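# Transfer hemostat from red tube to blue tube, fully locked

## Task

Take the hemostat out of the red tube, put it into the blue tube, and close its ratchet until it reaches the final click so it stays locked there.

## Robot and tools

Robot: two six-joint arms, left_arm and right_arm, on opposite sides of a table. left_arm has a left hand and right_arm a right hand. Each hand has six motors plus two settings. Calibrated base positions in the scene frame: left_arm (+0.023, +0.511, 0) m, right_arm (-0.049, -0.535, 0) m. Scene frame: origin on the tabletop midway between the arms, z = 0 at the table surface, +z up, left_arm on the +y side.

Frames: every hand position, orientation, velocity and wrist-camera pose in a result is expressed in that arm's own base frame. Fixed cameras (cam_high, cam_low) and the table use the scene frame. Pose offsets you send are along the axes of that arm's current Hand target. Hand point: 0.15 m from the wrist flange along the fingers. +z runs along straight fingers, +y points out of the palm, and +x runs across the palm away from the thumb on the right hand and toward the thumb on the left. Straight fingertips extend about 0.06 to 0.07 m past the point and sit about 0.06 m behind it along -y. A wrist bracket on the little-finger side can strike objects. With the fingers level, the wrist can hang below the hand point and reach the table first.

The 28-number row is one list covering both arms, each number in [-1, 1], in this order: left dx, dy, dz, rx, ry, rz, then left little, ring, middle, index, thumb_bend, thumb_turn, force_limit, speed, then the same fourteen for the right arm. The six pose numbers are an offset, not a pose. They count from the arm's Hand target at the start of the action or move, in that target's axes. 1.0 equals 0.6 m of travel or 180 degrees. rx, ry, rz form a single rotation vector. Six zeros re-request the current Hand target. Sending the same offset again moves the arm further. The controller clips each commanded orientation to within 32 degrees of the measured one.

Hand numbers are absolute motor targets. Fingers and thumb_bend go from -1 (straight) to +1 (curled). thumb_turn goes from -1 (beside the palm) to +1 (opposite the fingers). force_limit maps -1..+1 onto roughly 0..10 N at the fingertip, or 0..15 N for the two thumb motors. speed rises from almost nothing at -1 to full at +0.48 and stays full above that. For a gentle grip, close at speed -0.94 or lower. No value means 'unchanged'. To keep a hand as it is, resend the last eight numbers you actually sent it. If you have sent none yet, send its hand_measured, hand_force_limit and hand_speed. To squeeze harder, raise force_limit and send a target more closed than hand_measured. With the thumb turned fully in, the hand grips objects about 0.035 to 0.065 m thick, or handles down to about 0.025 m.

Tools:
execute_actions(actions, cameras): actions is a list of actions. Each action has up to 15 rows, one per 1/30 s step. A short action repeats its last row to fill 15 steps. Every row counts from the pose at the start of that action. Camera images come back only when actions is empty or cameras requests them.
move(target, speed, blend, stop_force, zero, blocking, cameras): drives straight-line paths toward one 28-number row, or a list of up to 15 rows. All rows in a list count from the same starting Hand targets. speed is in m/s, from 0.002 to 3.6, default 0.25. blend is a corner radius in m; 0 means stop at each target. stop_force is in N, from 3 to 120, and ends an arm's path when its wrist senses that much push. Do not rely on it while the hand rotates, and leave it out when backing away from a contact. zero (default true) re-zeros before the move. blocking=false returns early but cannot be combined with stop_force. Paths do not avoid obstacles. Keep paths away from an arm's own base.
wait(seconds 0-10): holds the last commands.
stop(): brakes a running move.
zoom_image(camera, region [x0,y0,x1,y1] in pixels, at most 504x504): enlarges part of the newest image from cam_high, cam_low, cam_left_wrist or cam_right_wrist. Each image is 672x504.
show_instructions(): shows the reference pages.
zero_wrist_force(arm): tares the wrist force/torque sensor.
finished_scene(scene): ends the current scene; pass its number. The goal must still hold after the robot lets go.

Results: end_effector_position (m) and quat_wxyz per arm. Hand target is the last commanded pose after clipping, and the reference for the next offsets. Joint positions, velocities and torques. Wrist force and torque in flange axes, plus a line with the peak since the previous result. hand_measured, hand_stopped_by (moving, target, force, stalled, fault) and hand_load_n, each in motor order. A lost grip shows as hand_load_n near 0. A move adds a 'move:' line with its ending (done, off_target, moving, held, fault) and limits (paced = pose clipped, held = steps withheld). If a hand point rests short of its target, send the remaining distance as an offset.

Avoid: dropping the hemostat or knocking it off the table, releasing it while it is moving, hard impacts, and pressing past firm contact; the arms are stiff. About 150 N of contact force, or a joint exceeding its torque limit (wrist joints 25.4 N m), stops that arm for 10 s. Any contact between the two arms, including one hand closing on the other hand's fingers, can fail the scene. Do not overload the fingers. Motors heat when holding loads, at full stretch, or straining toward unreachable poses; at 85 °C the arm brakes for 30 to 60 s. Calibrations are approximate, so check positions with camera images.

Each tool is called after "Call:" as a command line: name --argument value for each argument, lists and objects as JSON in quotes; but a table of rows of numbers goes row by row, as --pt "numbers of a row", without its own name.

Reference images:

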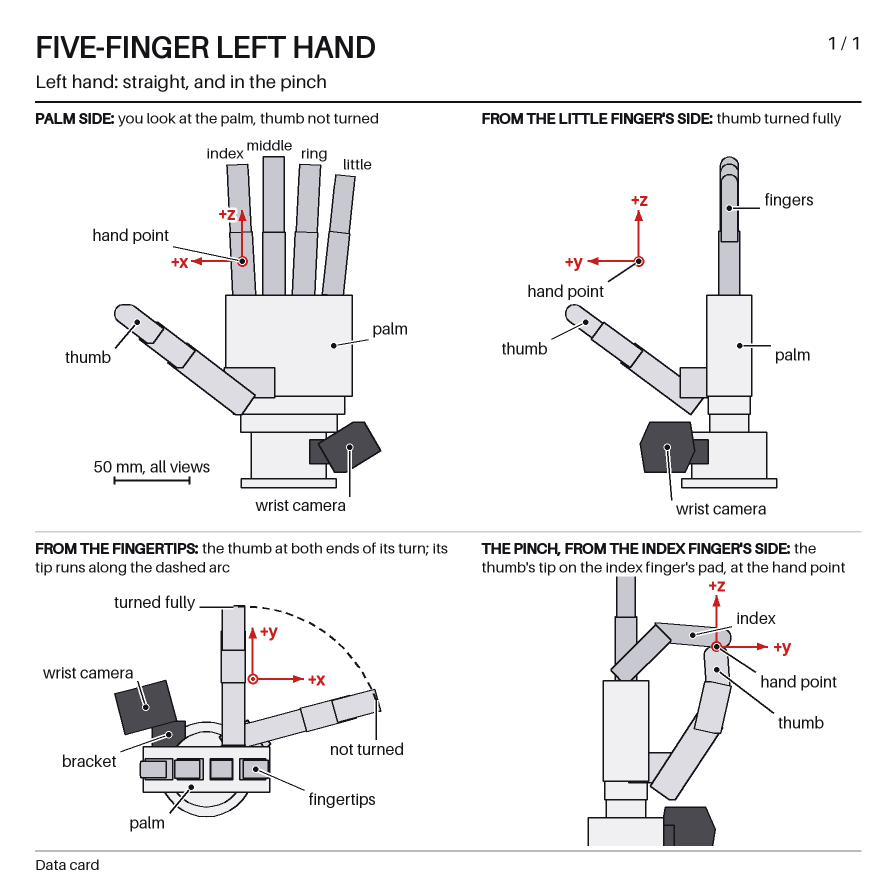

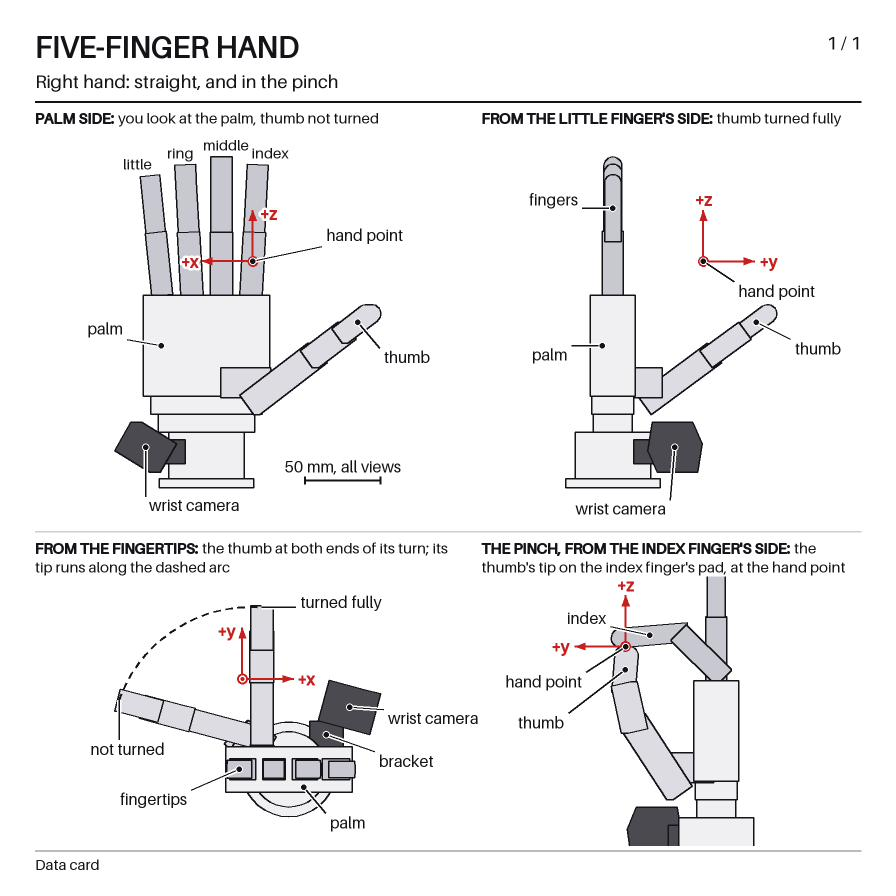

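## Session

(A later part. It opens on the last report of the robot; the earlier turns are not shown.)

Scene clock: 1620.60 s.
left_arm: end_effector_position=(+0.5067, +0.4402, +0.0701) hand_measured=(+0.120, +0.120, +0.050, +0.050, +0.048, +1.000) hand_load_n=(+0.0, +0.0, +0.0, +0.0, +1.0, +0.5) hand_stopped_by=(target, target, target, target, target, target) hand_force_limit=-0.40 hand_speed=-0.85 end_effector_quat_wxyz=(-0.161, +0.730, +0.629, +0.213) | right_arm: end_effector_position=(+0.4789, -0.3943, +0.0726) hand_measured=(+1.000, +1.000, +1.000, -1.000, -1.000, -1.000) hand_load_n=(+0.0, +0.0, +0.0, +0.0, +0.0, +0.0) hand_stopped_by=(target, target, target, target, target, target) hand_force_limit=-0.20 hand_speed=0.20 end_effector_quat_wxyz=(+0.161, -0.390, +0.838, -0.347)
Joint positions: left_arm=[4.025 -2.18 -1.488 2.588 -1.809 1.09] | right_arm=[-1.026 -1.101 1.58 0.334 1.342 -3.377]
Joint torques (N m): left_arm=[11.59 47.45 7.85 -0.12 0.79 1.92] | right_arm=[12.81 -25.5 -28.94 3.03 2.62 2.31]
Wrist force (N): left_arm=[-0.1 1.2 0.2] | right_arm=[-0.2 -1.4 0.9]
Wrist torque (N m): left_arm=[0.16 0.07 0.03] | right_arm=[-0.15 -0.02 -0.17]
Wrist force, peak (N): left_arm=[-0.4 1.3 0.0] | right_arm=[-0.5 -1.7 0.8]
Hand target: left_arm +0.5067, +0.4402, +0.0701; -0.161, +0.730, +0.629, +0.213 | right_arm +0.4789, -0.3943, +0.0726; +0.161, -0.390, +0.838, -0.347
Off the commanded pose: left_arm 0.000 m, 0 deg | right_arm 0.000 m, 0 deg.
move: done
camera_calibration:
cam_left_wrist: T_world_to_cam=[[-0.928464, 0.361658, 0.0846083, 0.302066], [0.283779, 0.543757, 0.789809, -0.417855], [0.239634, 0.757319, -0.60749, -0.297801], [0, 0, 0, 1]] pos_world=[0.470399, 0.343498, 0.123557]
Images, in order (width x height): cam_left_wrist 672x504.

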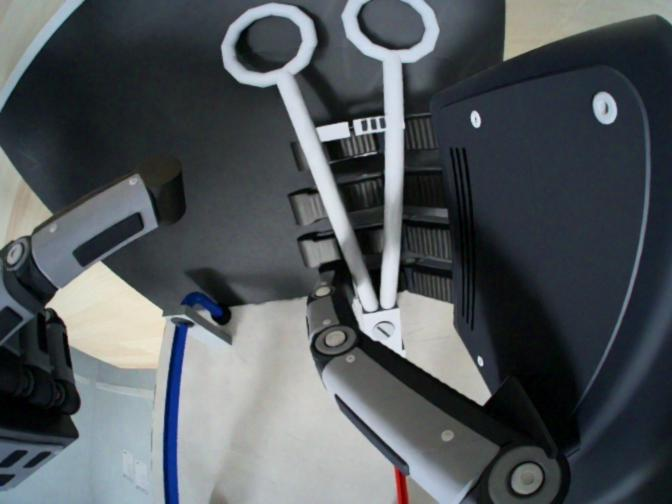

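Call:
move --target '[0,0,0,0,0,0,0.12,0.12,0.05,0.05,0.26,1,-0.4,-0.88,0,0,0,0,0,0,1,1,1,-1,-1,-1,-0.2,0.2]' --cameras '["cam_left_wrist"]'

Call:
zoom_image --camera "cam_left_wrist" --region '[220, 180, 500, 420]'

Scene clock: 1629.27 s.
left_arm: end_effector_position=(+0.5067, +0.4402, +0.0701) hand_measured=(+0.120, +0.120, +0.050, +0.050, +0.072, +1.000) hand_load_n=(+0.5, +0.0, +0.0, +0.0, +5.0, +1.0) hand_stopped_by=(target, target, target, target, force, target) hand_force_limit=-0.40 hand_speed=-0.88 end_effector_quat_wxyz=(-0.161, +0.730, +0.629, +0.213) | right_arm: end_effector_position=(+0.4789, -0.3943, +0.0726) hand_measured=(+1.000, +1.000, +1.000, -1.000, -1.000, -1.000) hand_load_n=(+0.0, +0.0, +0.0, +0.0, +0.0, +0.0) hand_stopped_by=(target, target, target, target, target, target) hand_force_limit=-0.20 hand_speed=0.20 end_effector_quat_wxyz=(+0.161, -0.390, +0.838, -0.347)
Joint positions: left_arm=[4.025 -2.18 -1.488 2.588 -1.809 1.09] | right_arm=[-1.026 -1.101 1.58 0.334 1.342 -3.377]
Joint torques (N m): left_arm=[11.59 47.19 8.95 -0.68 0.42 1.83] | right_arm=[12.97 -25.27 -27.59 2.77 2.48 2.35]
Wrist force (N): left_arm=[0.1 3.2 0.1] | right_arm=[-0.3 -1.5 0.7]
Wrist torque (N m): left_arm=[0.19 0.07 0.13] | right_arm=[-0.15 0.01 -0.18]
Wrist force, peak (N): left_arm=[-0.5 3.6 -0.2] | right_arm=[-0.3 -1.8 0.7]
Hand target: left_arm +0.5067, +0.4402, +0.0701; -0.161, +0.730, +0.629, +0.213 | right_arm +0.4789, -0.3943, +0.0726; +0.161, -0.390, +0.838, -0.347
Off the commanded pose: left_arm 0.000 m, 0 deg | right_arm 0.000 m, 0 deg.
move: done
camera_calibration:
cam_left_wrist: T_world_to_cam=[[-0.928474, 0.361638, 0.0845793, 0.302081], [0.283745, 0.543771, 0.789812, -0.417844], [0.239634, 0.757319, -0.60749, -0.297801], [0, 0, 0, 1]] pos_world=[0.470399, 0.343498, 0.123557]
Images, in order (width x height): cam_left_wrist 672x504.

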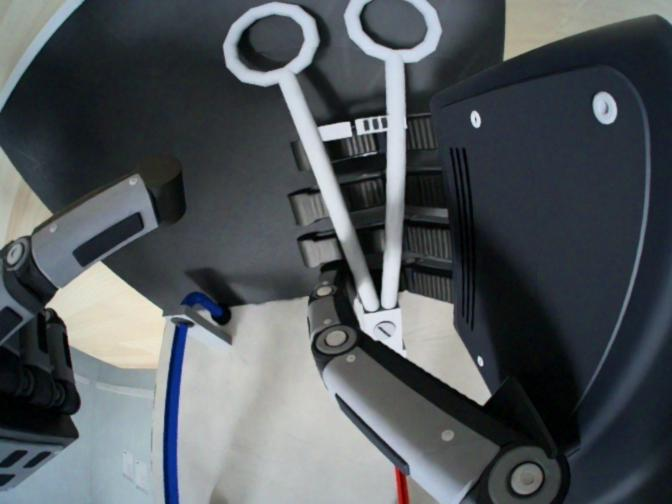

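Scaled by 1.800 from the camera's 672x504 image, which has a finer 960x720 frame.

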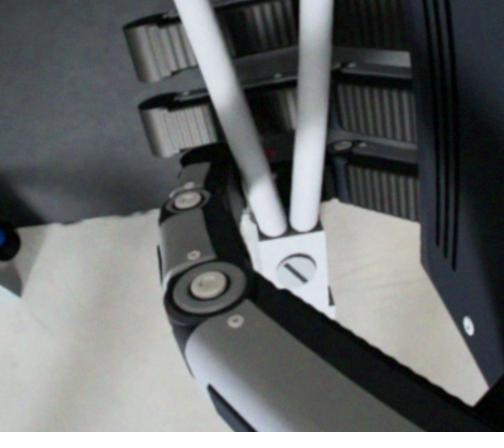

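Call:
move --pt "0 0 0 0 0 0 0.12 0.12 0.05 0.05 -0.4 1 -0.4 -0.4 0 0 0 0 0 0 1 1 1 -1 -1 -1 -0.2 0.2"

Call:
move --target '[0,-0.005,-0.0133,0,0,0,0.12,0.12,0.05,0.05,-0.4,1,-0.4,-0.4,0,0,0,0,0,0,1,1,1,-1,-1,-1,-0.2,0.2]' --speed 0.015 --stop_force 4 --cameras '["cam_left_wrist"]'

Call:
zoom_image --camera "cam_left_wrist" --region '[220, 180, 500, 420]'

Scene clock: 1655.60 s.
left_arm: end_effector_position=(+0.5067, +0.4402, +0.0701) hand_measured=(+0.120, +0.120, +0.050, +0.050, -0.400, +1.000) hand_load_n=(+0.0, +0.0, +0.0, +0.0, +0.0, +0.0) hand_stopped_by=(target, target, target, target, target, target) hand_force_limit=-0.40 hand_speed=-0.40 end_effector_quat_wxyz=(-0.161, +0.730, +0.629, +0.213) | right_arm: end_effector_position=(+0.4789, -0.3943, +0.0726) hand_measured=(+1.000, +1.000, +1.000, -1.000, -1.000, -1.000) hand_load_n=(+0.0, +0.0, +0.0, +0.0, +0.0, +0.0) hand_stopped_by=(target, target, target, target, target, target) hand_force_limit=-0.20 hand_speed=0.20 end_effector_quat_wxyz=(+0.161, -0.390, +0.838, -0.347)
Joint positions: left_arm=[4.025 -2.18 -1.488 2.588 -1.809 1.09] | right_arm=[-1.026 -1.101 1.58 0.334 1.342 -3.377]
Joint torques (N m): left_arm=[11.28 45.56 10.83 -1.24 -1.67 1.61] | right_arm=[13.53 -25.88 -27.27 2.65 2.16 2.26]
Wrist force (N): left_arm=[-0.2 0.5 0.5] | right_arm=[-0.3 -1.4 0.8]
Wrist torque (N m): left_arm=[0.14 0.10 0.00] | right_arm=[-0.15 0.00 -0.18]
Wrist force, peak (N): left_arm=[0.3 3.5 0.1] | right_arm=[-0.5 -1.6 0.9]
Hand target: left_arm +0.5067, +0.4402, +0.0701; -0.161, +0.730, +0.629, +0.213 | right_arm +0.4789, -0.3943, +0.0726; +0.161, -0.390, +0.838, -0.347
Off the commanded pose: left_arm 0.000 m, 0 deg | right_arm 0.000 m, 0 deg.
move: done

Scene clock: 1657.27 s.
left_arm: end_effector_position=(+0.5029, +0.4367, +0.0768) hand_measured=(+0.120, +0.120, +0.050, +0.050, -0.400, +1.000) hand_load_n=(+0.0, +0.0, +0.0, +0.0, +0.0, +0.0) hand_stopped_by=(target, target, target, target, target, target) hand_force_limit=-0.40 hand_speed=-0.40 end_effector_quat_wxyz=(-0.161, +0.730, +0.629, +0.213) | right_arm: end_effector_position=(+0.4789, -0.3943, +0.0726) hand_measured=(+1.000, +1.000, +1.000, -1.000, -1.000, -1.000) hand_load_n=(+0.0, +0.0, +0.0, +0.0, +0.0, +0.0) hand_stopped_by=(target, target, target, target, target, target) hand_force_limit=-0.20 hand_speed=0.20 end_effector_quat_wxyz=(+0.161, -0.390, +0.838, -0.347)
Joint positions: left_arm=[4.026 -2.161 -1.501 2.581 -1.808 1.092] | right_arm=[-1.026 -1.101 1.58 0.334 1.342 -3.377]
Joint torques (N m): left_arm=[3.44 32.9 26.49 0.87 0.44 0.74] | right_arm=[12.54 -25.68 -27.69 2.58 2.58 2.36]
Wrist force (N): left_arm=[-0.2 0.3 0.8] | right_arm=[-0.3 -1.3 0.8]
Wrist torque (N m): left_arm=[0.12 0.11 -0.04] | right_arm=[-0.13 0.00 -0.17]
Wrist force, peak (N): left_arm=[-0.5 0.6 1.0] | right_arm=[-0.4 -1.6 0.9]
Hand target: left_arm +0.5029, +0.4367, +0.0768; -0.161, +0.730, +0.629, +0.213 | right_arm +0.4789, -0.3943, +0.0726; +0.161, -0.390, +0.838, -0.347
Off the commanded pose: left_arm 0.000 m, 0 deg | right_arm 0.000 m, 0 deg.
move: done
camera_calibration:
cam_left_wrist: T_world_to_cam=[[-0.928474, 0.361638, 0.0845793, 0.299252], [0.283745, 0.543771, 0.789812, -0.420154], [0.239634, 0.757319, -0.60749, -0.29017], [0, 0, 0, 1]] pos_world=[0.466599, 0.339998, 0.130257]
Images, in order (width x height): cam_left_wrist 672x504.

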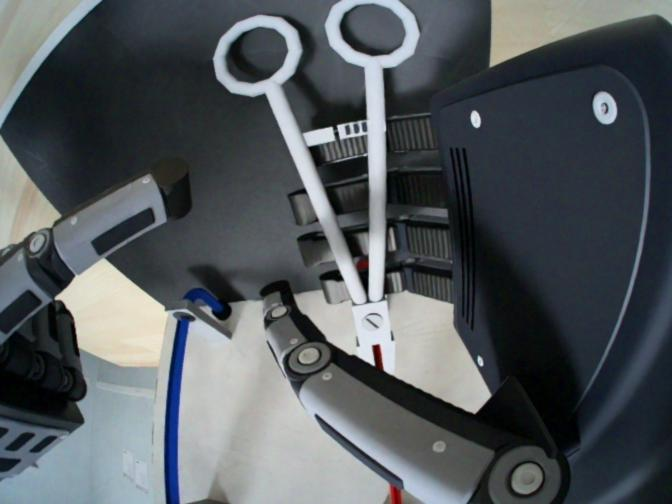

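Scaled by 1.800 from the camera's 672x504 image, which has a finer 960x720 frame.

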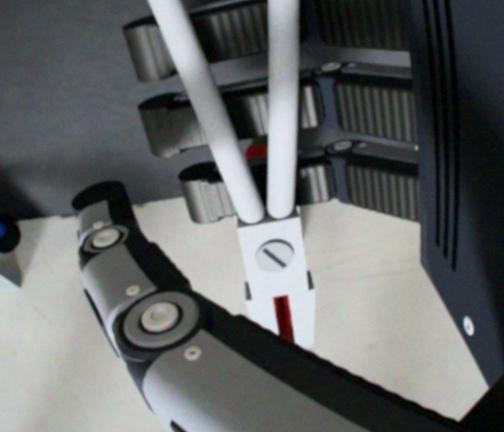

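Call:
move --target '[0,0,0,0,0,0,0.12,0.12,0.05,0.05,0.1,1,-0.4,-0.7,0,0,0,0,0,0,1,1,1,-1,-1,-1,-0.2,0.2]'

Call:
move --target '[0,0,0,0,0,0,0.12,0.12,0.05,0.05,0.3,1,-0.4,-0.88,0,0,0,0,0,0,1,1,1,-1,-1,-1,-0.2,0.2]' --cameras '["cam_left_wrist"]'

Call:
zoom_image --camera "cam_left_wrist" --region '[220, 180, 500, 420]'

Scene clock: 1669.83 s.
left_arm: end_effector_position=(+0.5029, +0.4367, +0.0768) hand_measured=(+0.120, +0.120, +0.050, +0.050, +0.036, +1.000) hand_load_n=(+1.0, +0.0, +0.0, +0.0, +5.0, +1.0) hand_stopped_by=(target, target, target, target, force, target) hand_force_limit=-0.40 hand_speed=-0.70 end_effector_quat_wxyz=(-0.161, +0.730, +0.629, +0.213) | right_arm: end_effector_position=(+0.4789, -0.3943, +0.0726) hand_measured=(+1.000, +1.000, +1.000, -1.000, -1.000, -1.000) hand_load_n=(+0.0, +0.0, +0.0, +0.0, +0.0, +0.0) hand_stopped_by=(target, target, target, target, target, target) hand_force_limit=-0.20 hand_speed=0.20 end_effector_quat_wxyz=(+0.161, -0.390, +0.838, -0.347)
Joint positions: left_arm=[4.026 -2.161 -1.5 2.581 -1.808 1.092] | right_arm=[-1.026 -1.101 1.58 0.334 1.342 -3.377]
Joint torques (N m): left_arm=[-11.56 33.03 25.32 0.28 -0.91 -2.37] | right_arm=[12.96 -26.72 -24.52 2.24 2.26 2.39]
Wrist force (N): left_arm=[0.1 2.6 -0.2] | right_arm=[-0.3 -1.4 0.7]
Wrist torque (N m): left_arm=[0.12 0.15 0.05] | right_arm=[-0.14 0.01 -0.18]
Wrist force, peak (N): left_arm=[0.0 3.0 -0.4] | right_arm=[-0.3 -1.6 1.0]
Hand target: left_arm +0.5029, +0.4367, +0.0768; -0.161, +0.730, +0.629, +0.213 | right_arm +0.4789, -0.3943, +0.0726; +0.161, -0.390, +0.838, -0.347
Off the commanded pose: left_arm 0.000 m, 0 deg | right_arm 0.000 m, 0 deg.
move: done

Scene clock: 1670.33 s.
left_arm: end_effector_position=(+0.5029, +0.4367, +0.0768) hand_measured=(+0.120, +0.120, +0.050, +0.050, +0.036, +1.000) hand_load_n=(+1.0, +0.0, +0.0, +0.0, +5.0, +1.5) hand_stopped_by=(target, target, target, target, force, target) hand_force_limit=-0.40 hand_speed=-0.88 end_effector_quat_wxyz=(-0.161, +0.730, +0.629, +0.213) | right_arm: end_effector_position=(+0.4789, -0.3943, +0.0726) hand_measured=(+1.000, +1.000, +1.000, -1.000, -1.000, -1.000) hand_load_n=(+0.0, +0.0, +0.0, +0.0, +0.0, +0.0) hand_stopped_by=(target, target, target, target, target, target) hand_force_limit=-0.20 hand_speed=0.20 end_effector_quat_wxyz=(+0.161, -0.390, +0.838, -0.347)
Joint positions: left_arm=[4.026 -2.161 -1.5 2.581 -1.808 1.092] | right_arm=[-1.026 -1.101 1.58 0.334 1.342 -3.377]
Joint torques (N m): left_arm=[-11.59 33.17 24.14 -0.59 -0.88 -2.32] | right_arm=[12.08 -25.59 -25.73 2.44 2.16 2.3]
Wrist force (N): left_arm=[-0.1 2.9 -0.2] | right_arm=[-0.4 -1.4 0.6]
Wrist torque (N m): left_arm=[0.16 0.18 0.03] | right_arm=[-0.13 0.03 -0.19]
Wrist force, peak (N): left_arm=[0.0 3.0 -0.2] | right_arm=[-0.4 -1.5 1.0]
Hand target: left_arm +0.5029, +0.4367, +0.0768; -0.161, +0.730, +0.629, +0.213 | right_arm +0.4789, -0.3943, +0.0726; +0.161, -0.390, +0.838, -0.347
Off the commanded pose: left_arm 0.000 m, 0 deg | right_arm 0.000 m, 0 deg.
move: done
camera_calibration:
cam_left_wrist: T_world_to_cam=[[-0.928464, 0.361658, 0.0846083, 0.299237], [0.283779, 0.543757, 0.789809, -0.420166], [0.239634, 0.757319, -0.60749, -0.29017], [0, 0, 0, 1]] pos_world=[0.466599, 0.339998, 0.130257]
Images, in order (width x height): cam_left_wrist 672x504.

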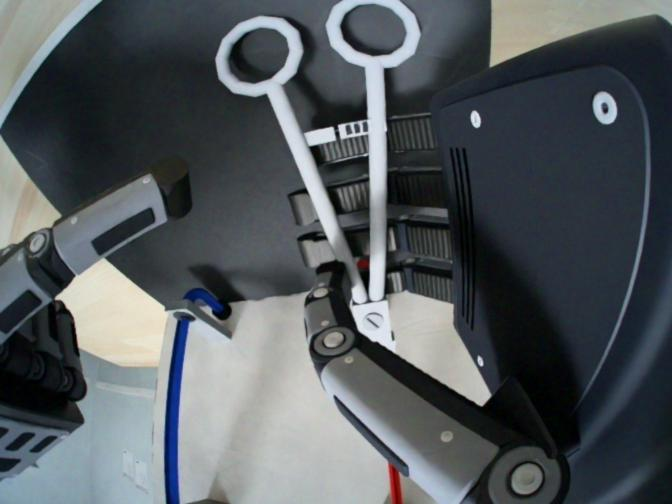

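Scaled by 1.800 from the camera's 672x504 image, which has a finer 960x720 frame.

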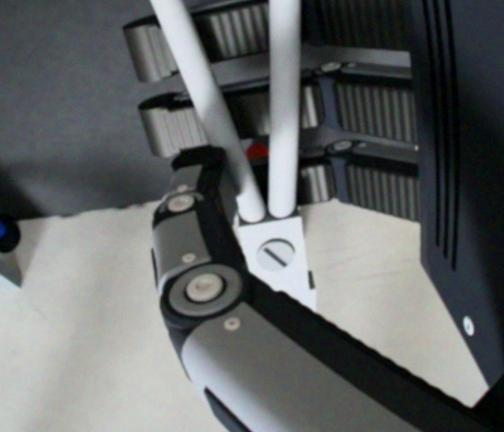

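Call:
move --target '[0,0,0,0,0,0,0.3,0.3,0.24,0.24,0.3,1,-0.4,-0.85,0,0,0,0,0,0,1,1,1,-1,-1,-1,-0.2,0.2]' --cameras '["cam_left_wrist"]'

Call:
zoom_image --camera "cam_left_wrist" --region '[200, 20, 480, 230]'

Scene clock: 1684.87 s.
left_arm: end_effector_position=(+0.5029, +0.4367, +0.0768) hand_measured=(+0.174, +0.174, +0.172, +0.132, +0.036, +1.000) hand_load_n=(+2.0, +2.5, +4.5, +0.0, +7.0, +2.5) hand_stopped_by=(force, force, force, force, force, target) hand_force_limit=-0.40 hand_speed=-0.85 end_effector_quat_wxyz=(-0.161, +0.730, +0.629, +0.213) | right_arm: end_effector_position=(+0.4789, -0.3943, +0.0726) hand_measured=(+1.000, +1.000, +1.000, -1.000, -1.000, -1.000) hand_load_n=(+0.0, +0.0, +0.0, +0.0, +0.0, +0.0) hand_stopped_by=(target, target, target, target, target, target) hand_force_limit=-0.20 hand_speed=0.20 end_effector_quat_wxyz=(+0.161, -0.390, +0.838, -0.347)
Joint positions: left_arm=[4.026 -2.161 -1.5 2.581 -1.808 1.092] | right_arm=[-1.026 -1.101 1.58 0.334 1.342 -3.377]
Joint torques (N m): left_arm=[-10.29 33.74 13.54 -2.8 -1 -2.37] | right_arm=[11.91 -26.05 -25.09 2.34 2.15 2.37]
Wrist force (N): left_arm=[-2.5 2.7 -1.0] | right_arm=[-0.3 -1.5 0.8]
Wrist torque (N m): left_arm=[0.17 0.20 0.00] | right_arm=[-0.15 0.00 -0.18]
Wrist force, peak (N): left_arm=[-2.4 3.1 -2.2] | right_arm=[-0.3 -1.7 0.9]
Hand target: left_arm +0.5029, +0.4367, +0.0768; -0.161, +0.730, +0.629, +0.213 | right_arm +0.4789, -0.3943, +0.0726; +0.161, -0.390, +0.838, -0.347
Off the commanded pose: left_arm 0.000 m, 0 deg | right_arm 0.000 m, 0 deg.
move: done
camera_calibration:
cam_left_wrist: T_world_to_cam=[[-0.928474, 0.361638, 0.0845793, 0.299252], [0.283745, 0.543771, 0.789812, -0.420154], [0.239634, 0.757319, -0.60749, -0.29017], [0, 0, 0, 1]] pos_world=[0.466599, 0.339998, 0.130257]
Images, in order (width x height): cam_left_wrist 672x504.

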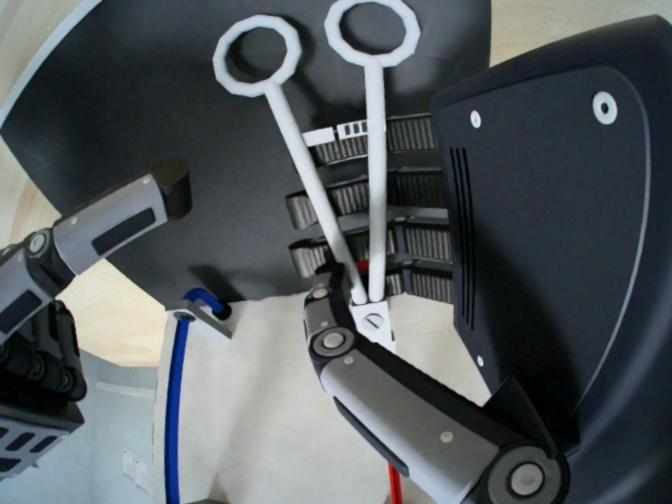

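Scaled by 1.800 from the camera's 672x504 image, which has a finer 960x720 frame.

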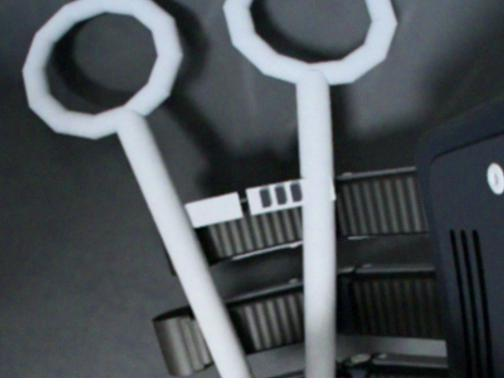

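Call:
move --target '[0,0,0,0,0,0,0.35,0.35,0.35,0.35,0.31,1,0.0,-0.88,0,0,0,0,0,0,1,1,1,-1,-1,-1,-0.2,0.2]' --cameras '["cam_left_wrist"]'

Call:
zoom_image --camera "cam_left_wrist" --region '[200, 20, 480, 230]'

Call:
zoom_image --camera "cam_left_wrist" --region '[220, 180, 500, 420]'

Scene clock: 1701.10 s.
left_arm: end_effector_position=(+0.5029, +0.4367, +0.0768) hand_measured=(+0.228, +0.206, +0.182, +0.152, +0.034, +1.000) hand_load_n=(+5.5, +0.5, +0.0, +0.5, +9.0, +3.0) hand_stopped_by=(force, force, force, force, force, target) hand_force_limit=0.00 hand_speed=-0.88 end_effector_quat_wxyz=(-0.161, +0.730, +0.629, +0.213) | right_arm: end_effector_position=(+0.4789, -0.3943, +0.0726) hand_measured=(+1.000, +1.000, +1.000, -1.000, -1.000, -1.000) hand_load_n=(+0.0, +0.0, +0.0, +0.0, +0.0, +0.0) hand_stopped_by=(target, target, target, target, target, target) hand_force_limit=-0.20 hand_speed=0.20 end_effector_quat_wxyz=(+0.161, -0.390, +0.838, -0.347)
Joint positions: left_arm=[4.026 -2.161 -1.501 2.581 -1.808 1.092] | right_arm=[-1.026 -1.101 1.58 0.334 1.342 -3.377]
Joint torques (N m): left_arm=[-0.89 34.63 6.45 0.67 -0.9 -2.29] | right_arm=[11.2 -26.12 -24.29 1.94 2.33 2.3]
Wrist force (N): left_arm=[-2.5 3.3 -2.4] | right_arm=[-0.3 -1.4 0.8]
Wrist torque (N m): left_arm=[0.16 0.33 0.03] | right_arm=[-0.14 0.01 -0.17]
Wrist force, peak (N): left_arm=[-2.4 3.5 -2.8] | right_arm=[-0.3 -1.7 0.7]
Hand target: left_arm +0.5029, +0.4367, +0.0768; -0.161, +0.730, +0.629, +0.213 | right_arm +0.4789, -0.3943, +0.0726; +0.161, -0.390, +0.838, -0.347
Off the commanded pose: left_arm 0.000 m, 0 deg | right_arm 0.000 m, 0 deg.
move: done
camera_calibration:
cam_left_wrist: T_world_to_cam=[[-0.928474, 0.361638, 0.0845793, 0.299252], [0.283745, 0.543771, 0.789812, -0.420154], [0.239634, 0.757319, -0.60749, -0.29017], [0, 0, 0, 1]] pos_world=[0.466599, 0.339998, 0.130257]
Images, in order (width x height): cam_left_wrist 672x504.

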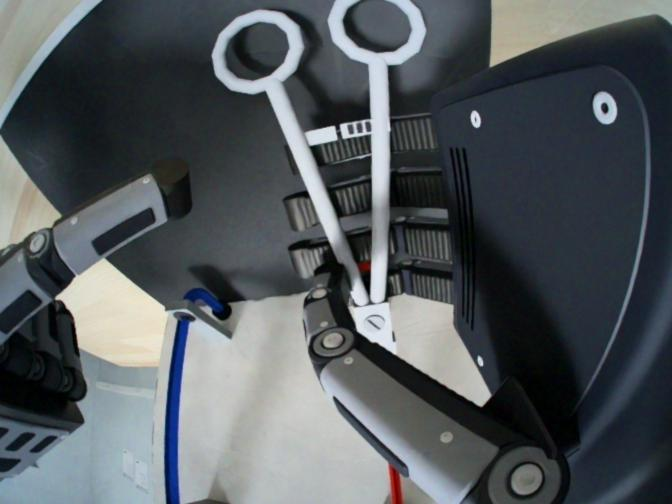

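Scaled by 1.800 from the camera's 672x504 image, which has a finer 960x720 frame.

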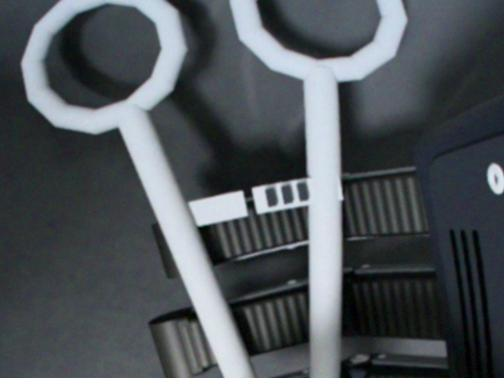

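Scaled by 1.800 from the camera's 672x504 image, which has a finer 960x720 frame.

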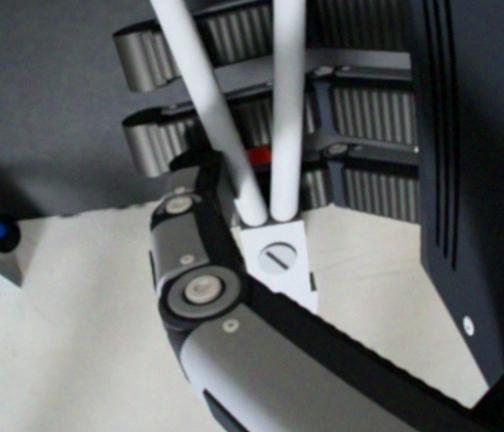

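Call:
move --target '[0,0,0,0,0,0,0.35,0.35,0.35,0.35,0.31,1,0.0,-0.88,-0.0239,-0.0289,0.0589,0,0,0,1,1,1,-1,-1,-1,-0.2,0.2]' --speed 0.04 --stop_force 5 --cameras '["cam_left_wrist"]'

Call:
zoom_image --camera "cam_left_wrist" --region '[160, 0, 440, 210]'

Scene clock: 1764.40 s.
left_arm: end_effector_position=(+0.5029, +0.4367, +0.0768) hand_measured=(+0.228, +0.206, +0.182, +0.152, +0.034, +1.000) hand_load_n=(+5.5, +0.5, +0.0, +1.0, +9.0, +3.0) hand_stopped_by=(force, force, force, force, force, target) hand_force_limit=0.00 hand_speed=-0.88 end_effector_quat_wxyz=(-0.161, +0.730, +0.629, +0.213) | right_arm: end_effector_position=(+0.5166, -0.4073, +0.0599) hand_measured=(+1.000, +1.000, +1.000, -1.000, -1.000, -1.000) hand_load_n=(+0.0, +0.0, +0.0, +0.0, +0.0, +0.0) hand_stopped_by=(target, target, target, target, target, target) hand_force_limit=-0.20 hand_speed=0.20 end_effector_quat_wxyz=(+0.161, -0.390, +0.838, -0.347)
Joint positions: left_arm=[4.026 -2.161 -1.501 2.581 -1.808 1.092] | right_arm=[-0.976 -1.009 1.468 0.347 1.377 -3.34]
Joint torques (N m): left_arm=[11.66 42.12 6.46 0.84 -0.84 -2.36] | right_arm=[-10.63 -50.25 -9.25 -1.85 -2.31 -1.83]
Wrist force (N): left_arm=[-2.3 3.6 -2.8] | right_arm=[-0.4 -1.4 0.6]
Wrist torque (N m): left_arm=[0.24 0.29 0.03] | right_arm=[-0.13 0.02 -0.27]
Wrist force, peak (N): left_arm=[-2.6 3.9 -2.7] | right_arm=[-0.4 -1.7 1.2]
Hand target: left_arm +0.5029, +0.4367, +0.0768; -0.161, +0.730, +0.629, +0.213 | right_arm +0.5166, -0.4073, +0.0599; +0.161, -0.390, +0.838, -0.347
Off the commanded pose: left_arm 0.000 m, 0 deg | right_arm 0.000 m, 0 deg.
move: done
camera_calibration:
cam_left_wrist: T_world_to_cam=[[-0.928464, 0.361658, 0.0846083, 0.299237], [0.283779, 0.543757, 0.789809, -0.420166], [0.239634, 0.757319, -0.60749, -0.29017], [0, 0, 0, 1]] pos_world=[0.466599, 0.339998, 0.130257]
Images, in order (width x height): cam_left_wrist 672x504.

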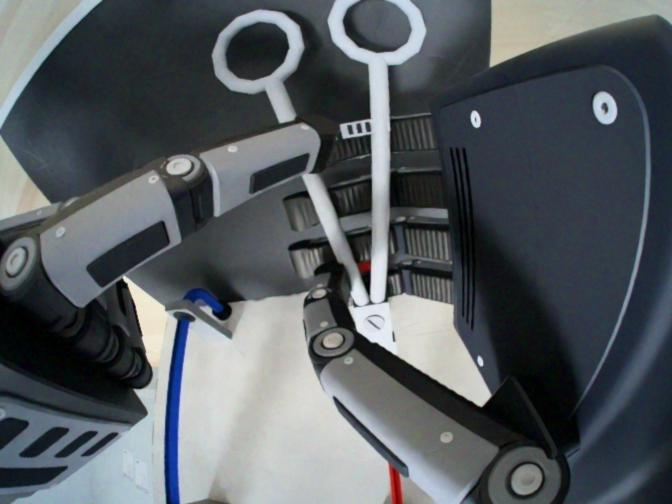

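Scaled by 1.800 from the camera's 672x504 image, which has a finer 960x720 frame.

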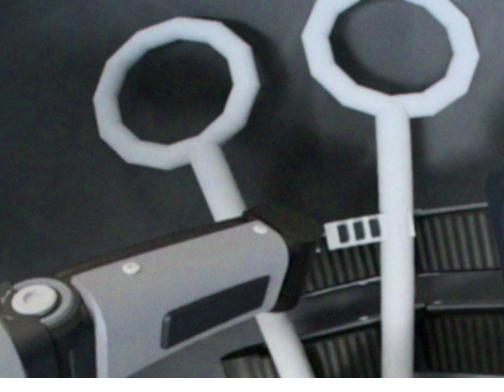

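Call:
move --target '[0,0,0,0,0,0,0.35,0.35,0.35,0.35,0.31,1,0.0,-0.88,0,0.0354,0.0354,0,0,0,1,1,1,-1,-1,-1,-0.2,0.2]' --speed 0.008 --stop_force 3 --cameras '["cam_left_wrist"]'

Call:
zoom_image --camera "cam_left_wrist" --region '[160, 0, 440, 210]'

Scene clock: 1776.13 s.
left_arm: end_effector_position=(+0.5029, +0.4367, +0.0768) hand_measured=(+0.228, +0.204, +0.182, +0.152, +0.034, +1.000) hand_load_n=(+6.5, +1.5, +0.0, +1.0, +9.0, +3.0) hand_stopped_by=(force, force, force, force, force, target) hand_force_limit=0.00 hand_speed=-0.88 end_effector_quat_wxyz=(-0.161, +0.730, +0.629, +0.213) | right_arm: end_effector_position=(+0.5166, -0.4073, +0.0489) hand_measured=(+1.000, +1.000, +1.000, -1.000, -1.000, -1.000) hand_load_n=(+0.0, +0.0, +0.0, +0.5, +0.0, +0.0) hand_stopped_by=(target, target, target, target, target, target) hand_force_limit=-0.20 hand_speed=0.20 end_effector_quat_wxyz=(+0.161, -0.390, +0.838, -0.347)
Joint positions: left_arm=[4.026 -2.161 -1.501 2.581 -1.808 1.092] | right_arm=[-0.976 -0.997 1.48 0.323 1.377 -3.34]
Joint torques (N m): left_arm=[12.37 42.42 6.67 -1.26 -0.7 -2.3] | right_arm=[-11.89 -49.9 -26.52 2.81 -0.93 -2.03]
Wrist force (N): left_arm=[-2.6 5.9 0.7] | right_arm=[-2.5 -3.8 0.0]
Wrist torque (N m): left_arm=[0.27 0.40 -0.12] | right_arm=[-0.03 -0.13 -0.41]
Wrist force, peak (N): left_arm=[-3.0 6.4 1.6] | right_arm=[-2.6 -5.5 -0.7]
Hand target: left_arm +0.5029, +0.4367, +0.0768; -0.161, +0.730, +0.629, +0.213 | right_arm +0.5166, -0.4073, +0.0489; +0.161, -0.390, +0.838, -0.347 (not the last commanded pose)
Off the commanded pose: left_arm 0.000 m, 0 deg | right_arm 0.019 m, 0 deg.
move: contact (right_arm)
camera_calibration:
cam_left_wrist: T_world_to_cam=[[-0.928464, 0.361658, 0.0846083, 0.299237], [0.283779, 0.543757, 0.789809, -0.420166], [0.239634, 0.757319, -0.60749, -0.29017], [0, 0, 0, 1]] pos_world=[0.466599, 0.339998, 0.130257]
Images, in order (width x height): cam_left_wrist 672x504.

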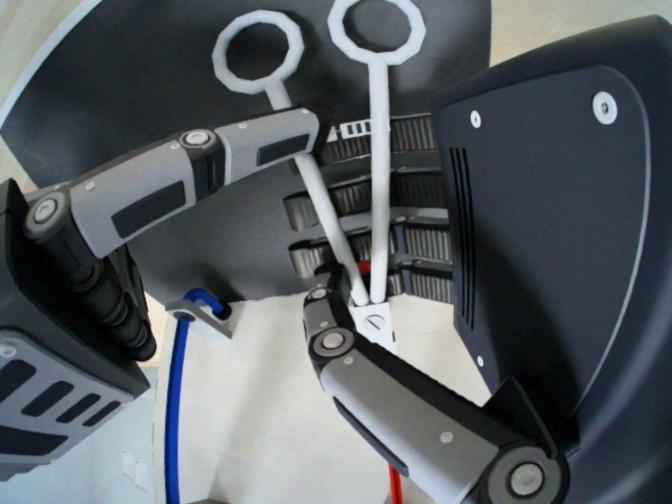

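Scaled by 1.800 from the camera's 672x504 image, which has a finer 960x720 frame.

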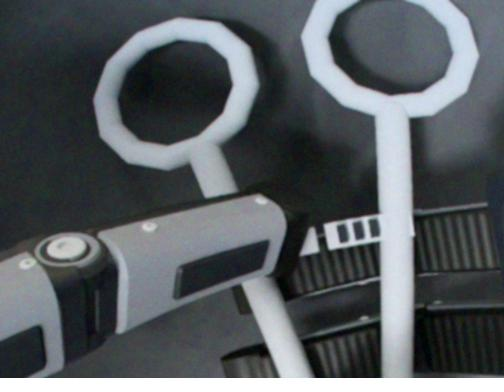

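Call:
move --target '[0,0,0,0,0,0,0.35,0.35,0.35,0.35,0.31,1,0.0,-0.88,0,0.0236,0.0236,0,0,0,1,1,1,-1,-1,-1,-0.2,0.2]' --speed 0.006 --stop_force 4 --cameras '["cam_left_wrist"]'

Call:
zoom_image --camera "cam_left_wrist" --region '[160, 0, 440, 210]'

Scene clock: 1785.73 s.
left_arm: end_effector_position=(+0.5029, +0.4367, +0.0768) hand_measured=(+0.226, +0.204, +0.182, +0.152, +0.034, +1.000) hand_load_n=(+7.5, +2.5, +0.0, +1.5, +9.0, +3.0) hand_stopped_by=(force, force, force, force, force, target) hand_force_limit=0.00 hand_speed=-0.88 end_effector_quat_wxyz=(-0.161, +0.730, +0.629, +0.213) | right_arm: end_effector_position=(+0.5167, -0.4074, +0.0479) hand_measured=(+1.000, +1.000, +1.000, -1.000, -1.000, -1.000) hand_load_n=(+0.0, +0.0, +0.0, +1.0, +0.0, +0.0) hand_stopped_by=(target, target, target, target, target, target) hand_force_limit=-0.20 hand_speed=0.20 end_effector_quat_wxyz=(+0.161, -0.390, +0.838, -0.347)
Joint positions: left_arm=[4.026 -2.161 -1.501 2.581 -1.808 1.092] | right_arm=[-0.976 -0.996 1.481 0.32 1.377 -3.34]
Joint torques (N m): left_arm=[11.93 41.86 7 -3.5 -0.81 -2.29] | right_arm=[-11.83 -48.88 -25.78 3.38 1.41 -2.02]
Wrist force (N): left_arm=[-2.7 7.3 4.6] | right_arm=[-4.4 -7.0 -1.6]
Wrist torque (N m): left_arm=[0.27 0.60 -0.22] | right_arm=[0.08 -0.20 -0.54]
Wrist force, peak (N): left_arm=[-3.0 7.3 6.9] | right_arm=[-4.2 -8.8 -2.9]
Hand target: left_arm +0.5029, +0.4367, +0.0768; -0.161, +0.730, +0.629, +0.213 | right_arm +0.5167, -0.4074, +0.0479; +0.161, -0.390, +0.838, -0.347 (not the last commanded pose)
Off the commanded pose: left_arm 0.000 m, 0 deg | right_arm 0.019 m, 0 deg.
move: contact (right_arm)
camera_calibration:
cam_left_wrist: T_world_to_cam=[[-0.928474, 0.361638, 0.0845793, 0.299252], [0.283745, 0.543771, 0.789812, -0.420154], [0.239634, 0.757319, -0.60749, -0.29017], [0, 0, 0, 1]] pos_world=[0.466599, 0.339998, 0.130257]
Images, in order (width x height): cam_left_wrist 672x504.

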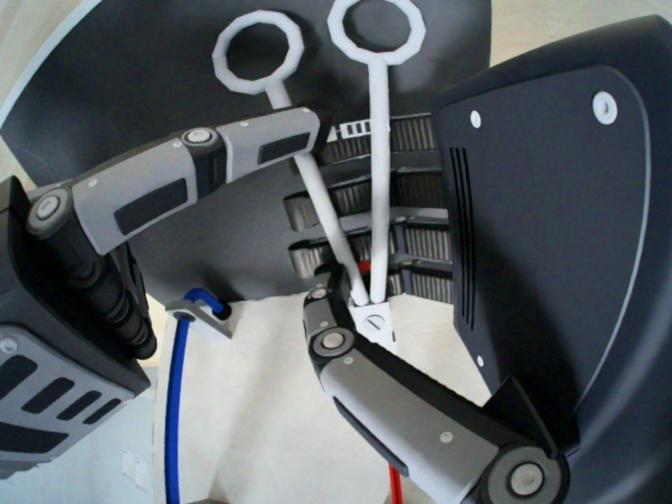

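Scaled by 1.800 from the camera's 672x504 image, which has a finer 960x720 frame.

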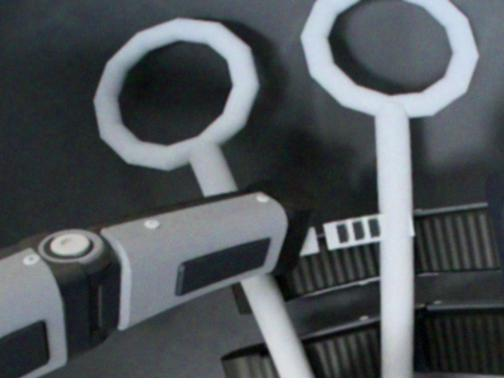

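Call:
move --target '[0,0,0,0,0,0,0.35,0.35,0.35,0.35,0.31,1,0.0,-0.88,0,0.0236,0.0236,0,0,0,1,1,1,-1,-1,-1,-0.2,0.2]' --speed 0.006 --stop_force 6 --cameras '["cam_left_wrist"]'

Call:
zoom_image --camera "cam_left_wrist" --region '[160, 0, 440, 210]'

Scene clock: 1801.17 s.
left_arm: end_effector_position=(+0.5029, +0.4367, +0.0768) hand_measured=(+0.226, +0.204, +0.182, +0.152, +0.034, +1.000) hand_load_n=(+9.5, +3.5, +0.0, +1.5, +9.0, +3.0) hand_stopped_by=(force, force, force, force, force, target) hand_force_limit=0.00 hand_speed=-0.88 end_effector_quat_wxyz=(-0.161, +0.730, +0.629, +0.213) | right_arm: end_effector_position=(+0.5167, -0.4075, +0.0470) hand_measured=(+1.000, +1.000, +1.000, -1.000, -1.000, -1.000) hand_load_n=(+0.0, +0.0, +0.0, +1.0, +0.0, +0.0) hand_stopped_by=(target, target, target, target, target, target) hand_force_limit=-0.20 hand_speed=0.20 end_effector_quat_wxyz=(+0.161, -0.390, +0.838, -0.347)
Joint positions: left_arm=[4.026 -2.161 -1.501 2.581 -1.808 1.092] | right_arm=[-0.976 -0.995 1.482 0.318 1.377 -3.34]
Joint torques (N m): left_arm=[12.34 41.4 6.18 -3.54 -0.6 -2.2] | right_arm=[-10.93 -47.26 -24.33 3.33 1.67 -2.07]
Wrist force (N): left_arm=[-2.5 7.5 10.6] | right_arm=[-5.8 -10.2 -5.4]
Wrist torque (N m): left_arm=[0.23 0.83 -0.23] | right_arm=[0.38 -0.31 -0.64]
Wrist force, peak (N): left_arm=[-2.8 7.3 13.1] | right_arm=[-5.6 -12.1 -6.9]
Hand target: left_arm +0.5029, +0.4367, +0.0768; -0.161, +0.730, +0.629, +0.213 | right_arm +0.5167, -0.4075, +0.0470; +0.161, -0.390, +0.838, -0.347 (not the last commanded pose)
Off the commanded pose: left_arm 0.000 m, 0 deg | right_arm 0.019 m, 0 deg.
move: contact (right_arm)
camera_calibration:
cam_left_wrist: T_world_to_cam=[[-0.928474, 0.361638, 0.0845793, 0.299252], [0.283745, 0.543771, 0.789812, -0.420154], [0.239634, 0.757319, -0.60749, -0.29017], [0, 0, 0, 1]] pos_world=[0.466599, 0.339998, 0.130257]
Images, in order (width x height): cam_left_wrist 672x504.

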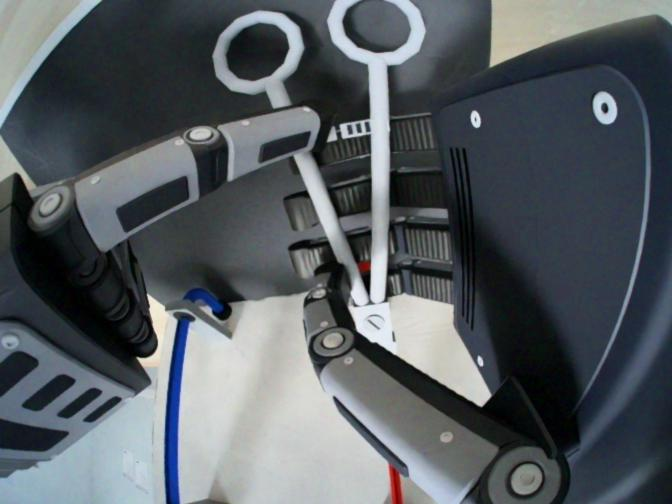

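Scaled by 1.800 from the camera's 672x504 image, which has a finer 960x720 frame.

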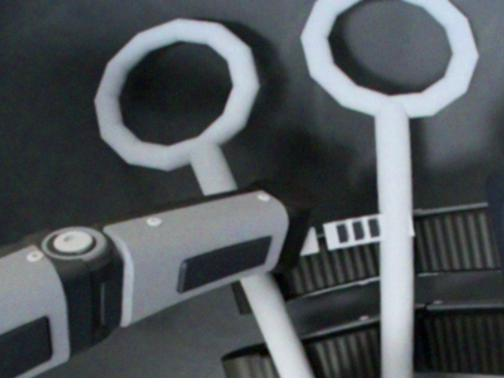

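Call:
move --target '[0,0,0,0,0,0,0.35,0.35,0.35,0.35,0.31,1,0.0,-0.88,0,-0.0177,-0.0177,0,0,0,1,1,1,-1,-1,-1,-0.2,0.2]' --speed 0.02

Call:
move --target '[0,0,0,0,0,0,0.22,0.2,0.18,0.15,-0.4,1,0.0,-0.6,0,0,0,0,0,0,1,1,1,-1,-1,-1,-0.2,0.2]'

Call:
move --target '[0,0,0,0,0,0,0,0,0,0,-0.4,1,0.0,-0.7,0,0,0,0,0,0,1,1,1,-1,-1,-1,-0.2,0.2]' --cameras '["cam_left_wrist"]'

Scene clock: 1873.70 s.
left_arm: end_effector_position=(+0.5029, +0.4367, +0.0768) hand_measured=(+0.226, +0.204, +0.182, +0.152, +0.034, +1.000) hand_load_n=(+5.5, +0.5, +0.0, +0.5, +9.0, +3.0) hand_stopped_by=(force, force, force, force, force, target) hand_force_limit=0.00 hand_speed=-0.88 end_effector_quat_wxyz=(-0.161, +0.730, +0.629, +0.213) | right_arm: end_effector_position=(+0.5168, -0.4076, +0.0623) hand_measured=(+1.000, +1.000, +1.000, -1.000, -1.000, -1.000) hand_load_n=(+0.0, +0.0, +0.0, +0.0, +0.0, -0.5) hand_stopped_by=(target, target, target, target, target, target) hand_force_limit=-0.20 hand_speed=0.20 end_effector_quat_wxyz=(+0.161, -0.390, +0.837, -0.347)
Joint positions: left_arm=[4.026 -2.161 -1.501 2.581 -1.808 1.092] | right_arm=[-0.976 -1.012 1.465 0.351 1.377 -3.34]
Joint torques (N m): left_arm=[11.87 41.75 6.71 -3.45 -0.63 -2.25] | right_arm=[-5.64 -30.87 -13.28 -1.6 2.05 -0.87]
Wrist force (N): left_arm=[-1.4 3.7 -2.8] | right_arm=[-0.1 -1.2 0.7]
Wrist torque (N m): left_arm=[0.27 0.27 0.04] | right_arm=[-0.11 -0.02 -0.25]
Wrist force, peak (N): left_arm=[-2.5 7.7 10.7] | right_arm=[-6.0 -10.4 -5.4]
Hand target: left_arm +0.5029, +0.4367, +0.0768; -0.161, +0.730, +0.629, +0.213 | right_arm +0.5168, -0.4075, +0.0620; +0.161, -0.390, +0.838, -0.347
Off the commanded pose: left_arm 0.000 m, 0 deg | right_arm 0.000 m, 0 deg.
move: done

Scene clock: 1874.73 s.
left_arm: end_effector_position=(+0.5029, +0.4367, +0.0768) hand_measured=(+0.220, +0.200, +0.180, +0.150, -0.400, +1.000) hand_load_n=(+0.5, +0.0, +0.0, -0.5, +0.0, +0.0) hand_stopped_by=(target, target, target, target, target, target) hand_force_limit=0.00 hand_speed=-0.60 end_effector_quat_wxyz=(-0.161, +0.730, +0.629, +0.213) | right_arm: end_effector_position=(+0.5167, -0.4075, +0.0620) hand_measured=(+1.000, +1.000, +1.000, -1.000, -1.000, -1.000) hand_load_n=(+0.0, +0.0, +0.0, +0.0, +0.0, +0.0) hand_stopped_by=(target, target, target, target, target, target) hand_force_limit=-0.20 hand_speed=0.20 end_effector_quat_wxyz=(+0.161, -0.390, +0.838, -0.347)
Joint positions: left_arm=[4.026 -2.161 -1.501 2.581 -1.808 1.092] | right_arm=[-0.976 -1.011 1.465 0.35 1.377 -3.34]
Joint torques (N m): left_arm=[12.02 41.4 6.9 -0.66 -0.64 -2.27] | right_arm=[-0.11 -28.39 -9.09 -1.61 2.57 0.61]
Wrist force (N): left_arm=[-3.0 1.1 0.6] | right_arm=[-0.4 -1.4 0.6]
Wrist torque (N m): left_arm=[0.12 0.12 -0.06] | right_arm=[-0.13 0.02 -0.28]
Wrist force, peak (N): left_arm=[-1.5 3.7 -2.6] | right_arm=[-0.5 -1.5 0.8]
Hand target: left_arm +0.5029, +0.4367, +0.0768; -0.161, +0.730, +0.629, +0.213 | right_arm +0.5168, -0.4075, +0.0620; +0.161, -0.390, +0.838, -0.347
Off the commanded pose: left_arm 0.000 m, 0 deg | right_arm 0.000 m, 0 deg.
move: done

Scene clock: 1875.27 s.
left_arm: end_effector_position=(+0.5029, +0.4367, +0.0768) hand_measured=(+0.000, +0.000, +0.000, +0.000, -0.400, +1.000) hand_load_n=(+0.0, +0.0, +0.0, +0.0, +0.0, +0.0) hand_stopped_by=(target, target, target, target, target, target) hand_force_limit=0.00 hand_speed=-0.70 end_effector_quat_wxyz=(-0.161, +0.730, +0.629, +0.213) | right_arm: end_effector_position=(+0.5167, -0.4075, +0.0620) hand_measured=(+1.000, +1.000, +1.000, -1.000, -1.000, -1.000) hand_load_n=(+0.0, +0.0, +0.0, +0.0, +0.0, +0.0) hand_stopped_by=(target, target, target, target, target, target) hand_force_limit=-0.20 hand_speed=0.20 end_effector_quat_wxyz=(+0.161, -0.390, +0.838, -0.347)
Joint positions: left_arm=[4.026 -2.161 -1.501 2.581 -1.808 1.092] | right_arm=[-0.976 -1.011 1.465 0.35 1.377 -3.34]
Joint torques (N m): left_arm=[11.71 41.84 6.79 0.62 -0.62 -2.25] | right_arm=[2.45 -28.66 -8.27 -1.72 2.48 0.62]
Wrist force (N): left_arm=[-0.2 0.6 0.4] | right_arm=[-0.3 -1.2 0.6]
Wrist torque (N m): left_arm=[0.13 0.07 -0.06] | right_arm=[-0.10 0.01 -0.26]
Wrist force, peak (N): left_arm=[-3.0 1.4 0.7] | right_arm=[-0.5 -1.4 0.7]
Hand target: left_arm +0.5029, +0.4367, +0.0768; -0.161, +0.730, +0.629, +0.213 | right_arm +0.5168, -0.4075, +0.0620; +0.161, -0.390, +0.838, -0.347
Off the commanded pose: left_arm 0.000 m, 0 deg | right_arm 0.000 m, 0 deg.
move: done
camera_calibration:
cam_left_wrist: T_world_to_cam=[[-0.928474, 0.361638, 0.0845793, 0.299252], [0.283745, 0.543771, 0.789812, -0.420154], [0.239634, 0.757319, -0.60749, -0.29017], [0, 0, 0, 1]] pos_world=[0.466599, 0.339998, 0.130257]
Images, in order (width x height): cam_left_wrist 672x504.

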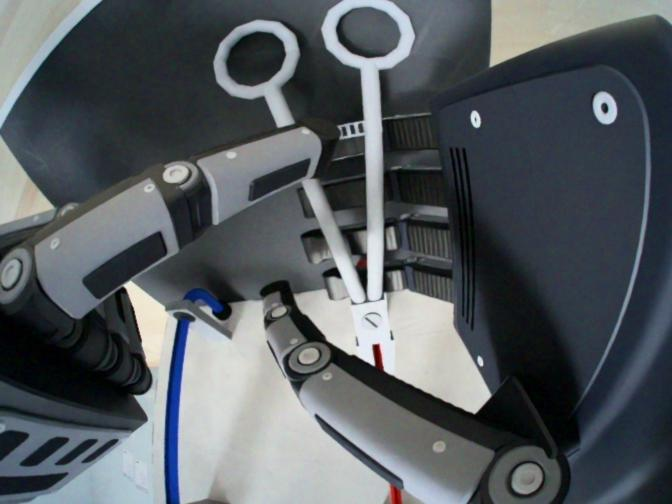

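Call:
move --target '[0,0,-0.03,0,0,0,0,0,0,0,-0.4,1,0.0,-0.7,0,0,0,0,0,0,1,1,1,-1,-1,-1,-0.2,0.2]' --speed 0.008 --stop_force 3 --cameras '["cam_left_wrist"]'

Call:
zoom_image --camera "cam_left_wrist" --region '[200, 20, 480, 230]'

Scene clock: 1895.07 s.
left_arm: end_effector_position=(+0.5016, +0.4308, +0.0868) hand_measured=(+0.000, +0.000, +0.000, +0.000, -0.400, +1.000) hand_load_n=(+0.0, +0.0, +0.0, +2.5, +0.0, +0.0) hand_stopped_by=(target, target, target, target, target, target) hand_force_limit=0.00 hand_speed=-0.70 end_effector_quat_wxyz=(-0.161, +0.730, +0.629, +0.213) | right_arm: end_effector_position=(+0.5168, -0.4075, +0.0620) hand_measured=(+1.000, +1.000, +1.000, -1.000, -1.000, -1.000) hand_load_n=(+0.0, +0.0, +0.0, +0.0, +0.0, +0.0) hand_stopped_by=(target, target, target, target, target, target) hand_force_limit=-0.20 hand_speed=0.20 end_effector_quat_wxyz=(+0.161, -0.390, +0.838, -0.347)
Joint positions: left_arm=[4.021 -2.141 -1.506 2.565 -1.811 1.087] | right_arm=[-0.976 -1.011 1.465 0.35 1.377 -3.34]
Joint torques (N m): left_arm=[11.75 34.48 27.28 0.78 0.51 2.52] | right_arm=[11.28 -28.48 -8.78 -1.45 2.45 0.71]
Wrist force (N): left_arm=[-1.4 0.4 3.5] | right_arm=[-0.4 -1.9 0.4]
Wrist torque (N m): left_arm=[0.08 0.06 0.02] | right_arm=[-0.11 0.01 -0.28]
Wrist force, peak (N): left_arm=[-1.0 0.8 4.9] | right_arm=[-0.7 -2.2 -0.2]
Hand target: left_arm +0.5016, +0.4308, +0.0868; -0.161, +0.730, +0.629, +0.213 (not the last commanded pose) | right_arm +0.5168, -0.4075, +0.0620; +0.161, -0.390, +0.838, -0.347
Off the commanded pose: left_arm 0.006 m, 0 deg | right_arm 0.000 m, 0 deg.
move: contact (left_arm)
camera_calibration:
cam_left_wrist: T_world_to_cam=[[-0.928464, 0.361658, 0.0846083, 0.299318], [0.283779, 0.543757, 0.789809, -0.424487], [0.239634, 0.757319, -0.60749, -0.279315], [0, 0, 0, 1]] pos_world=[0.465299, 0.334098, 0.140257]
Images, in order (width x height): cam_left_wrist 672x504.

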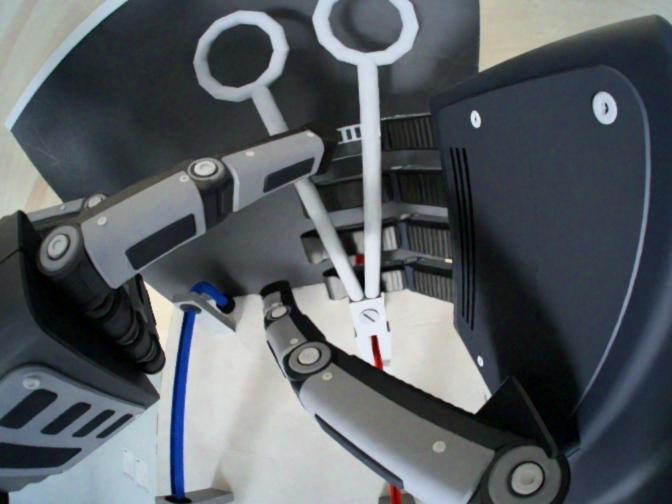

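Scaled by 1.800 from the camera's 672x504 image, which has a finer 960x720 frame.

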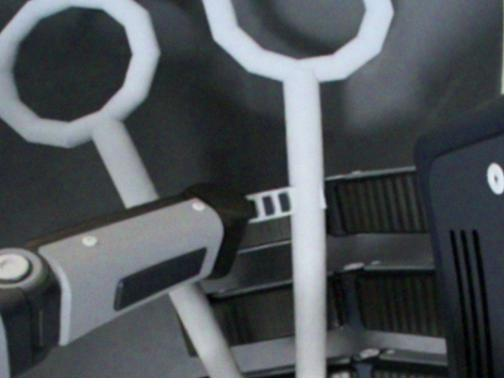

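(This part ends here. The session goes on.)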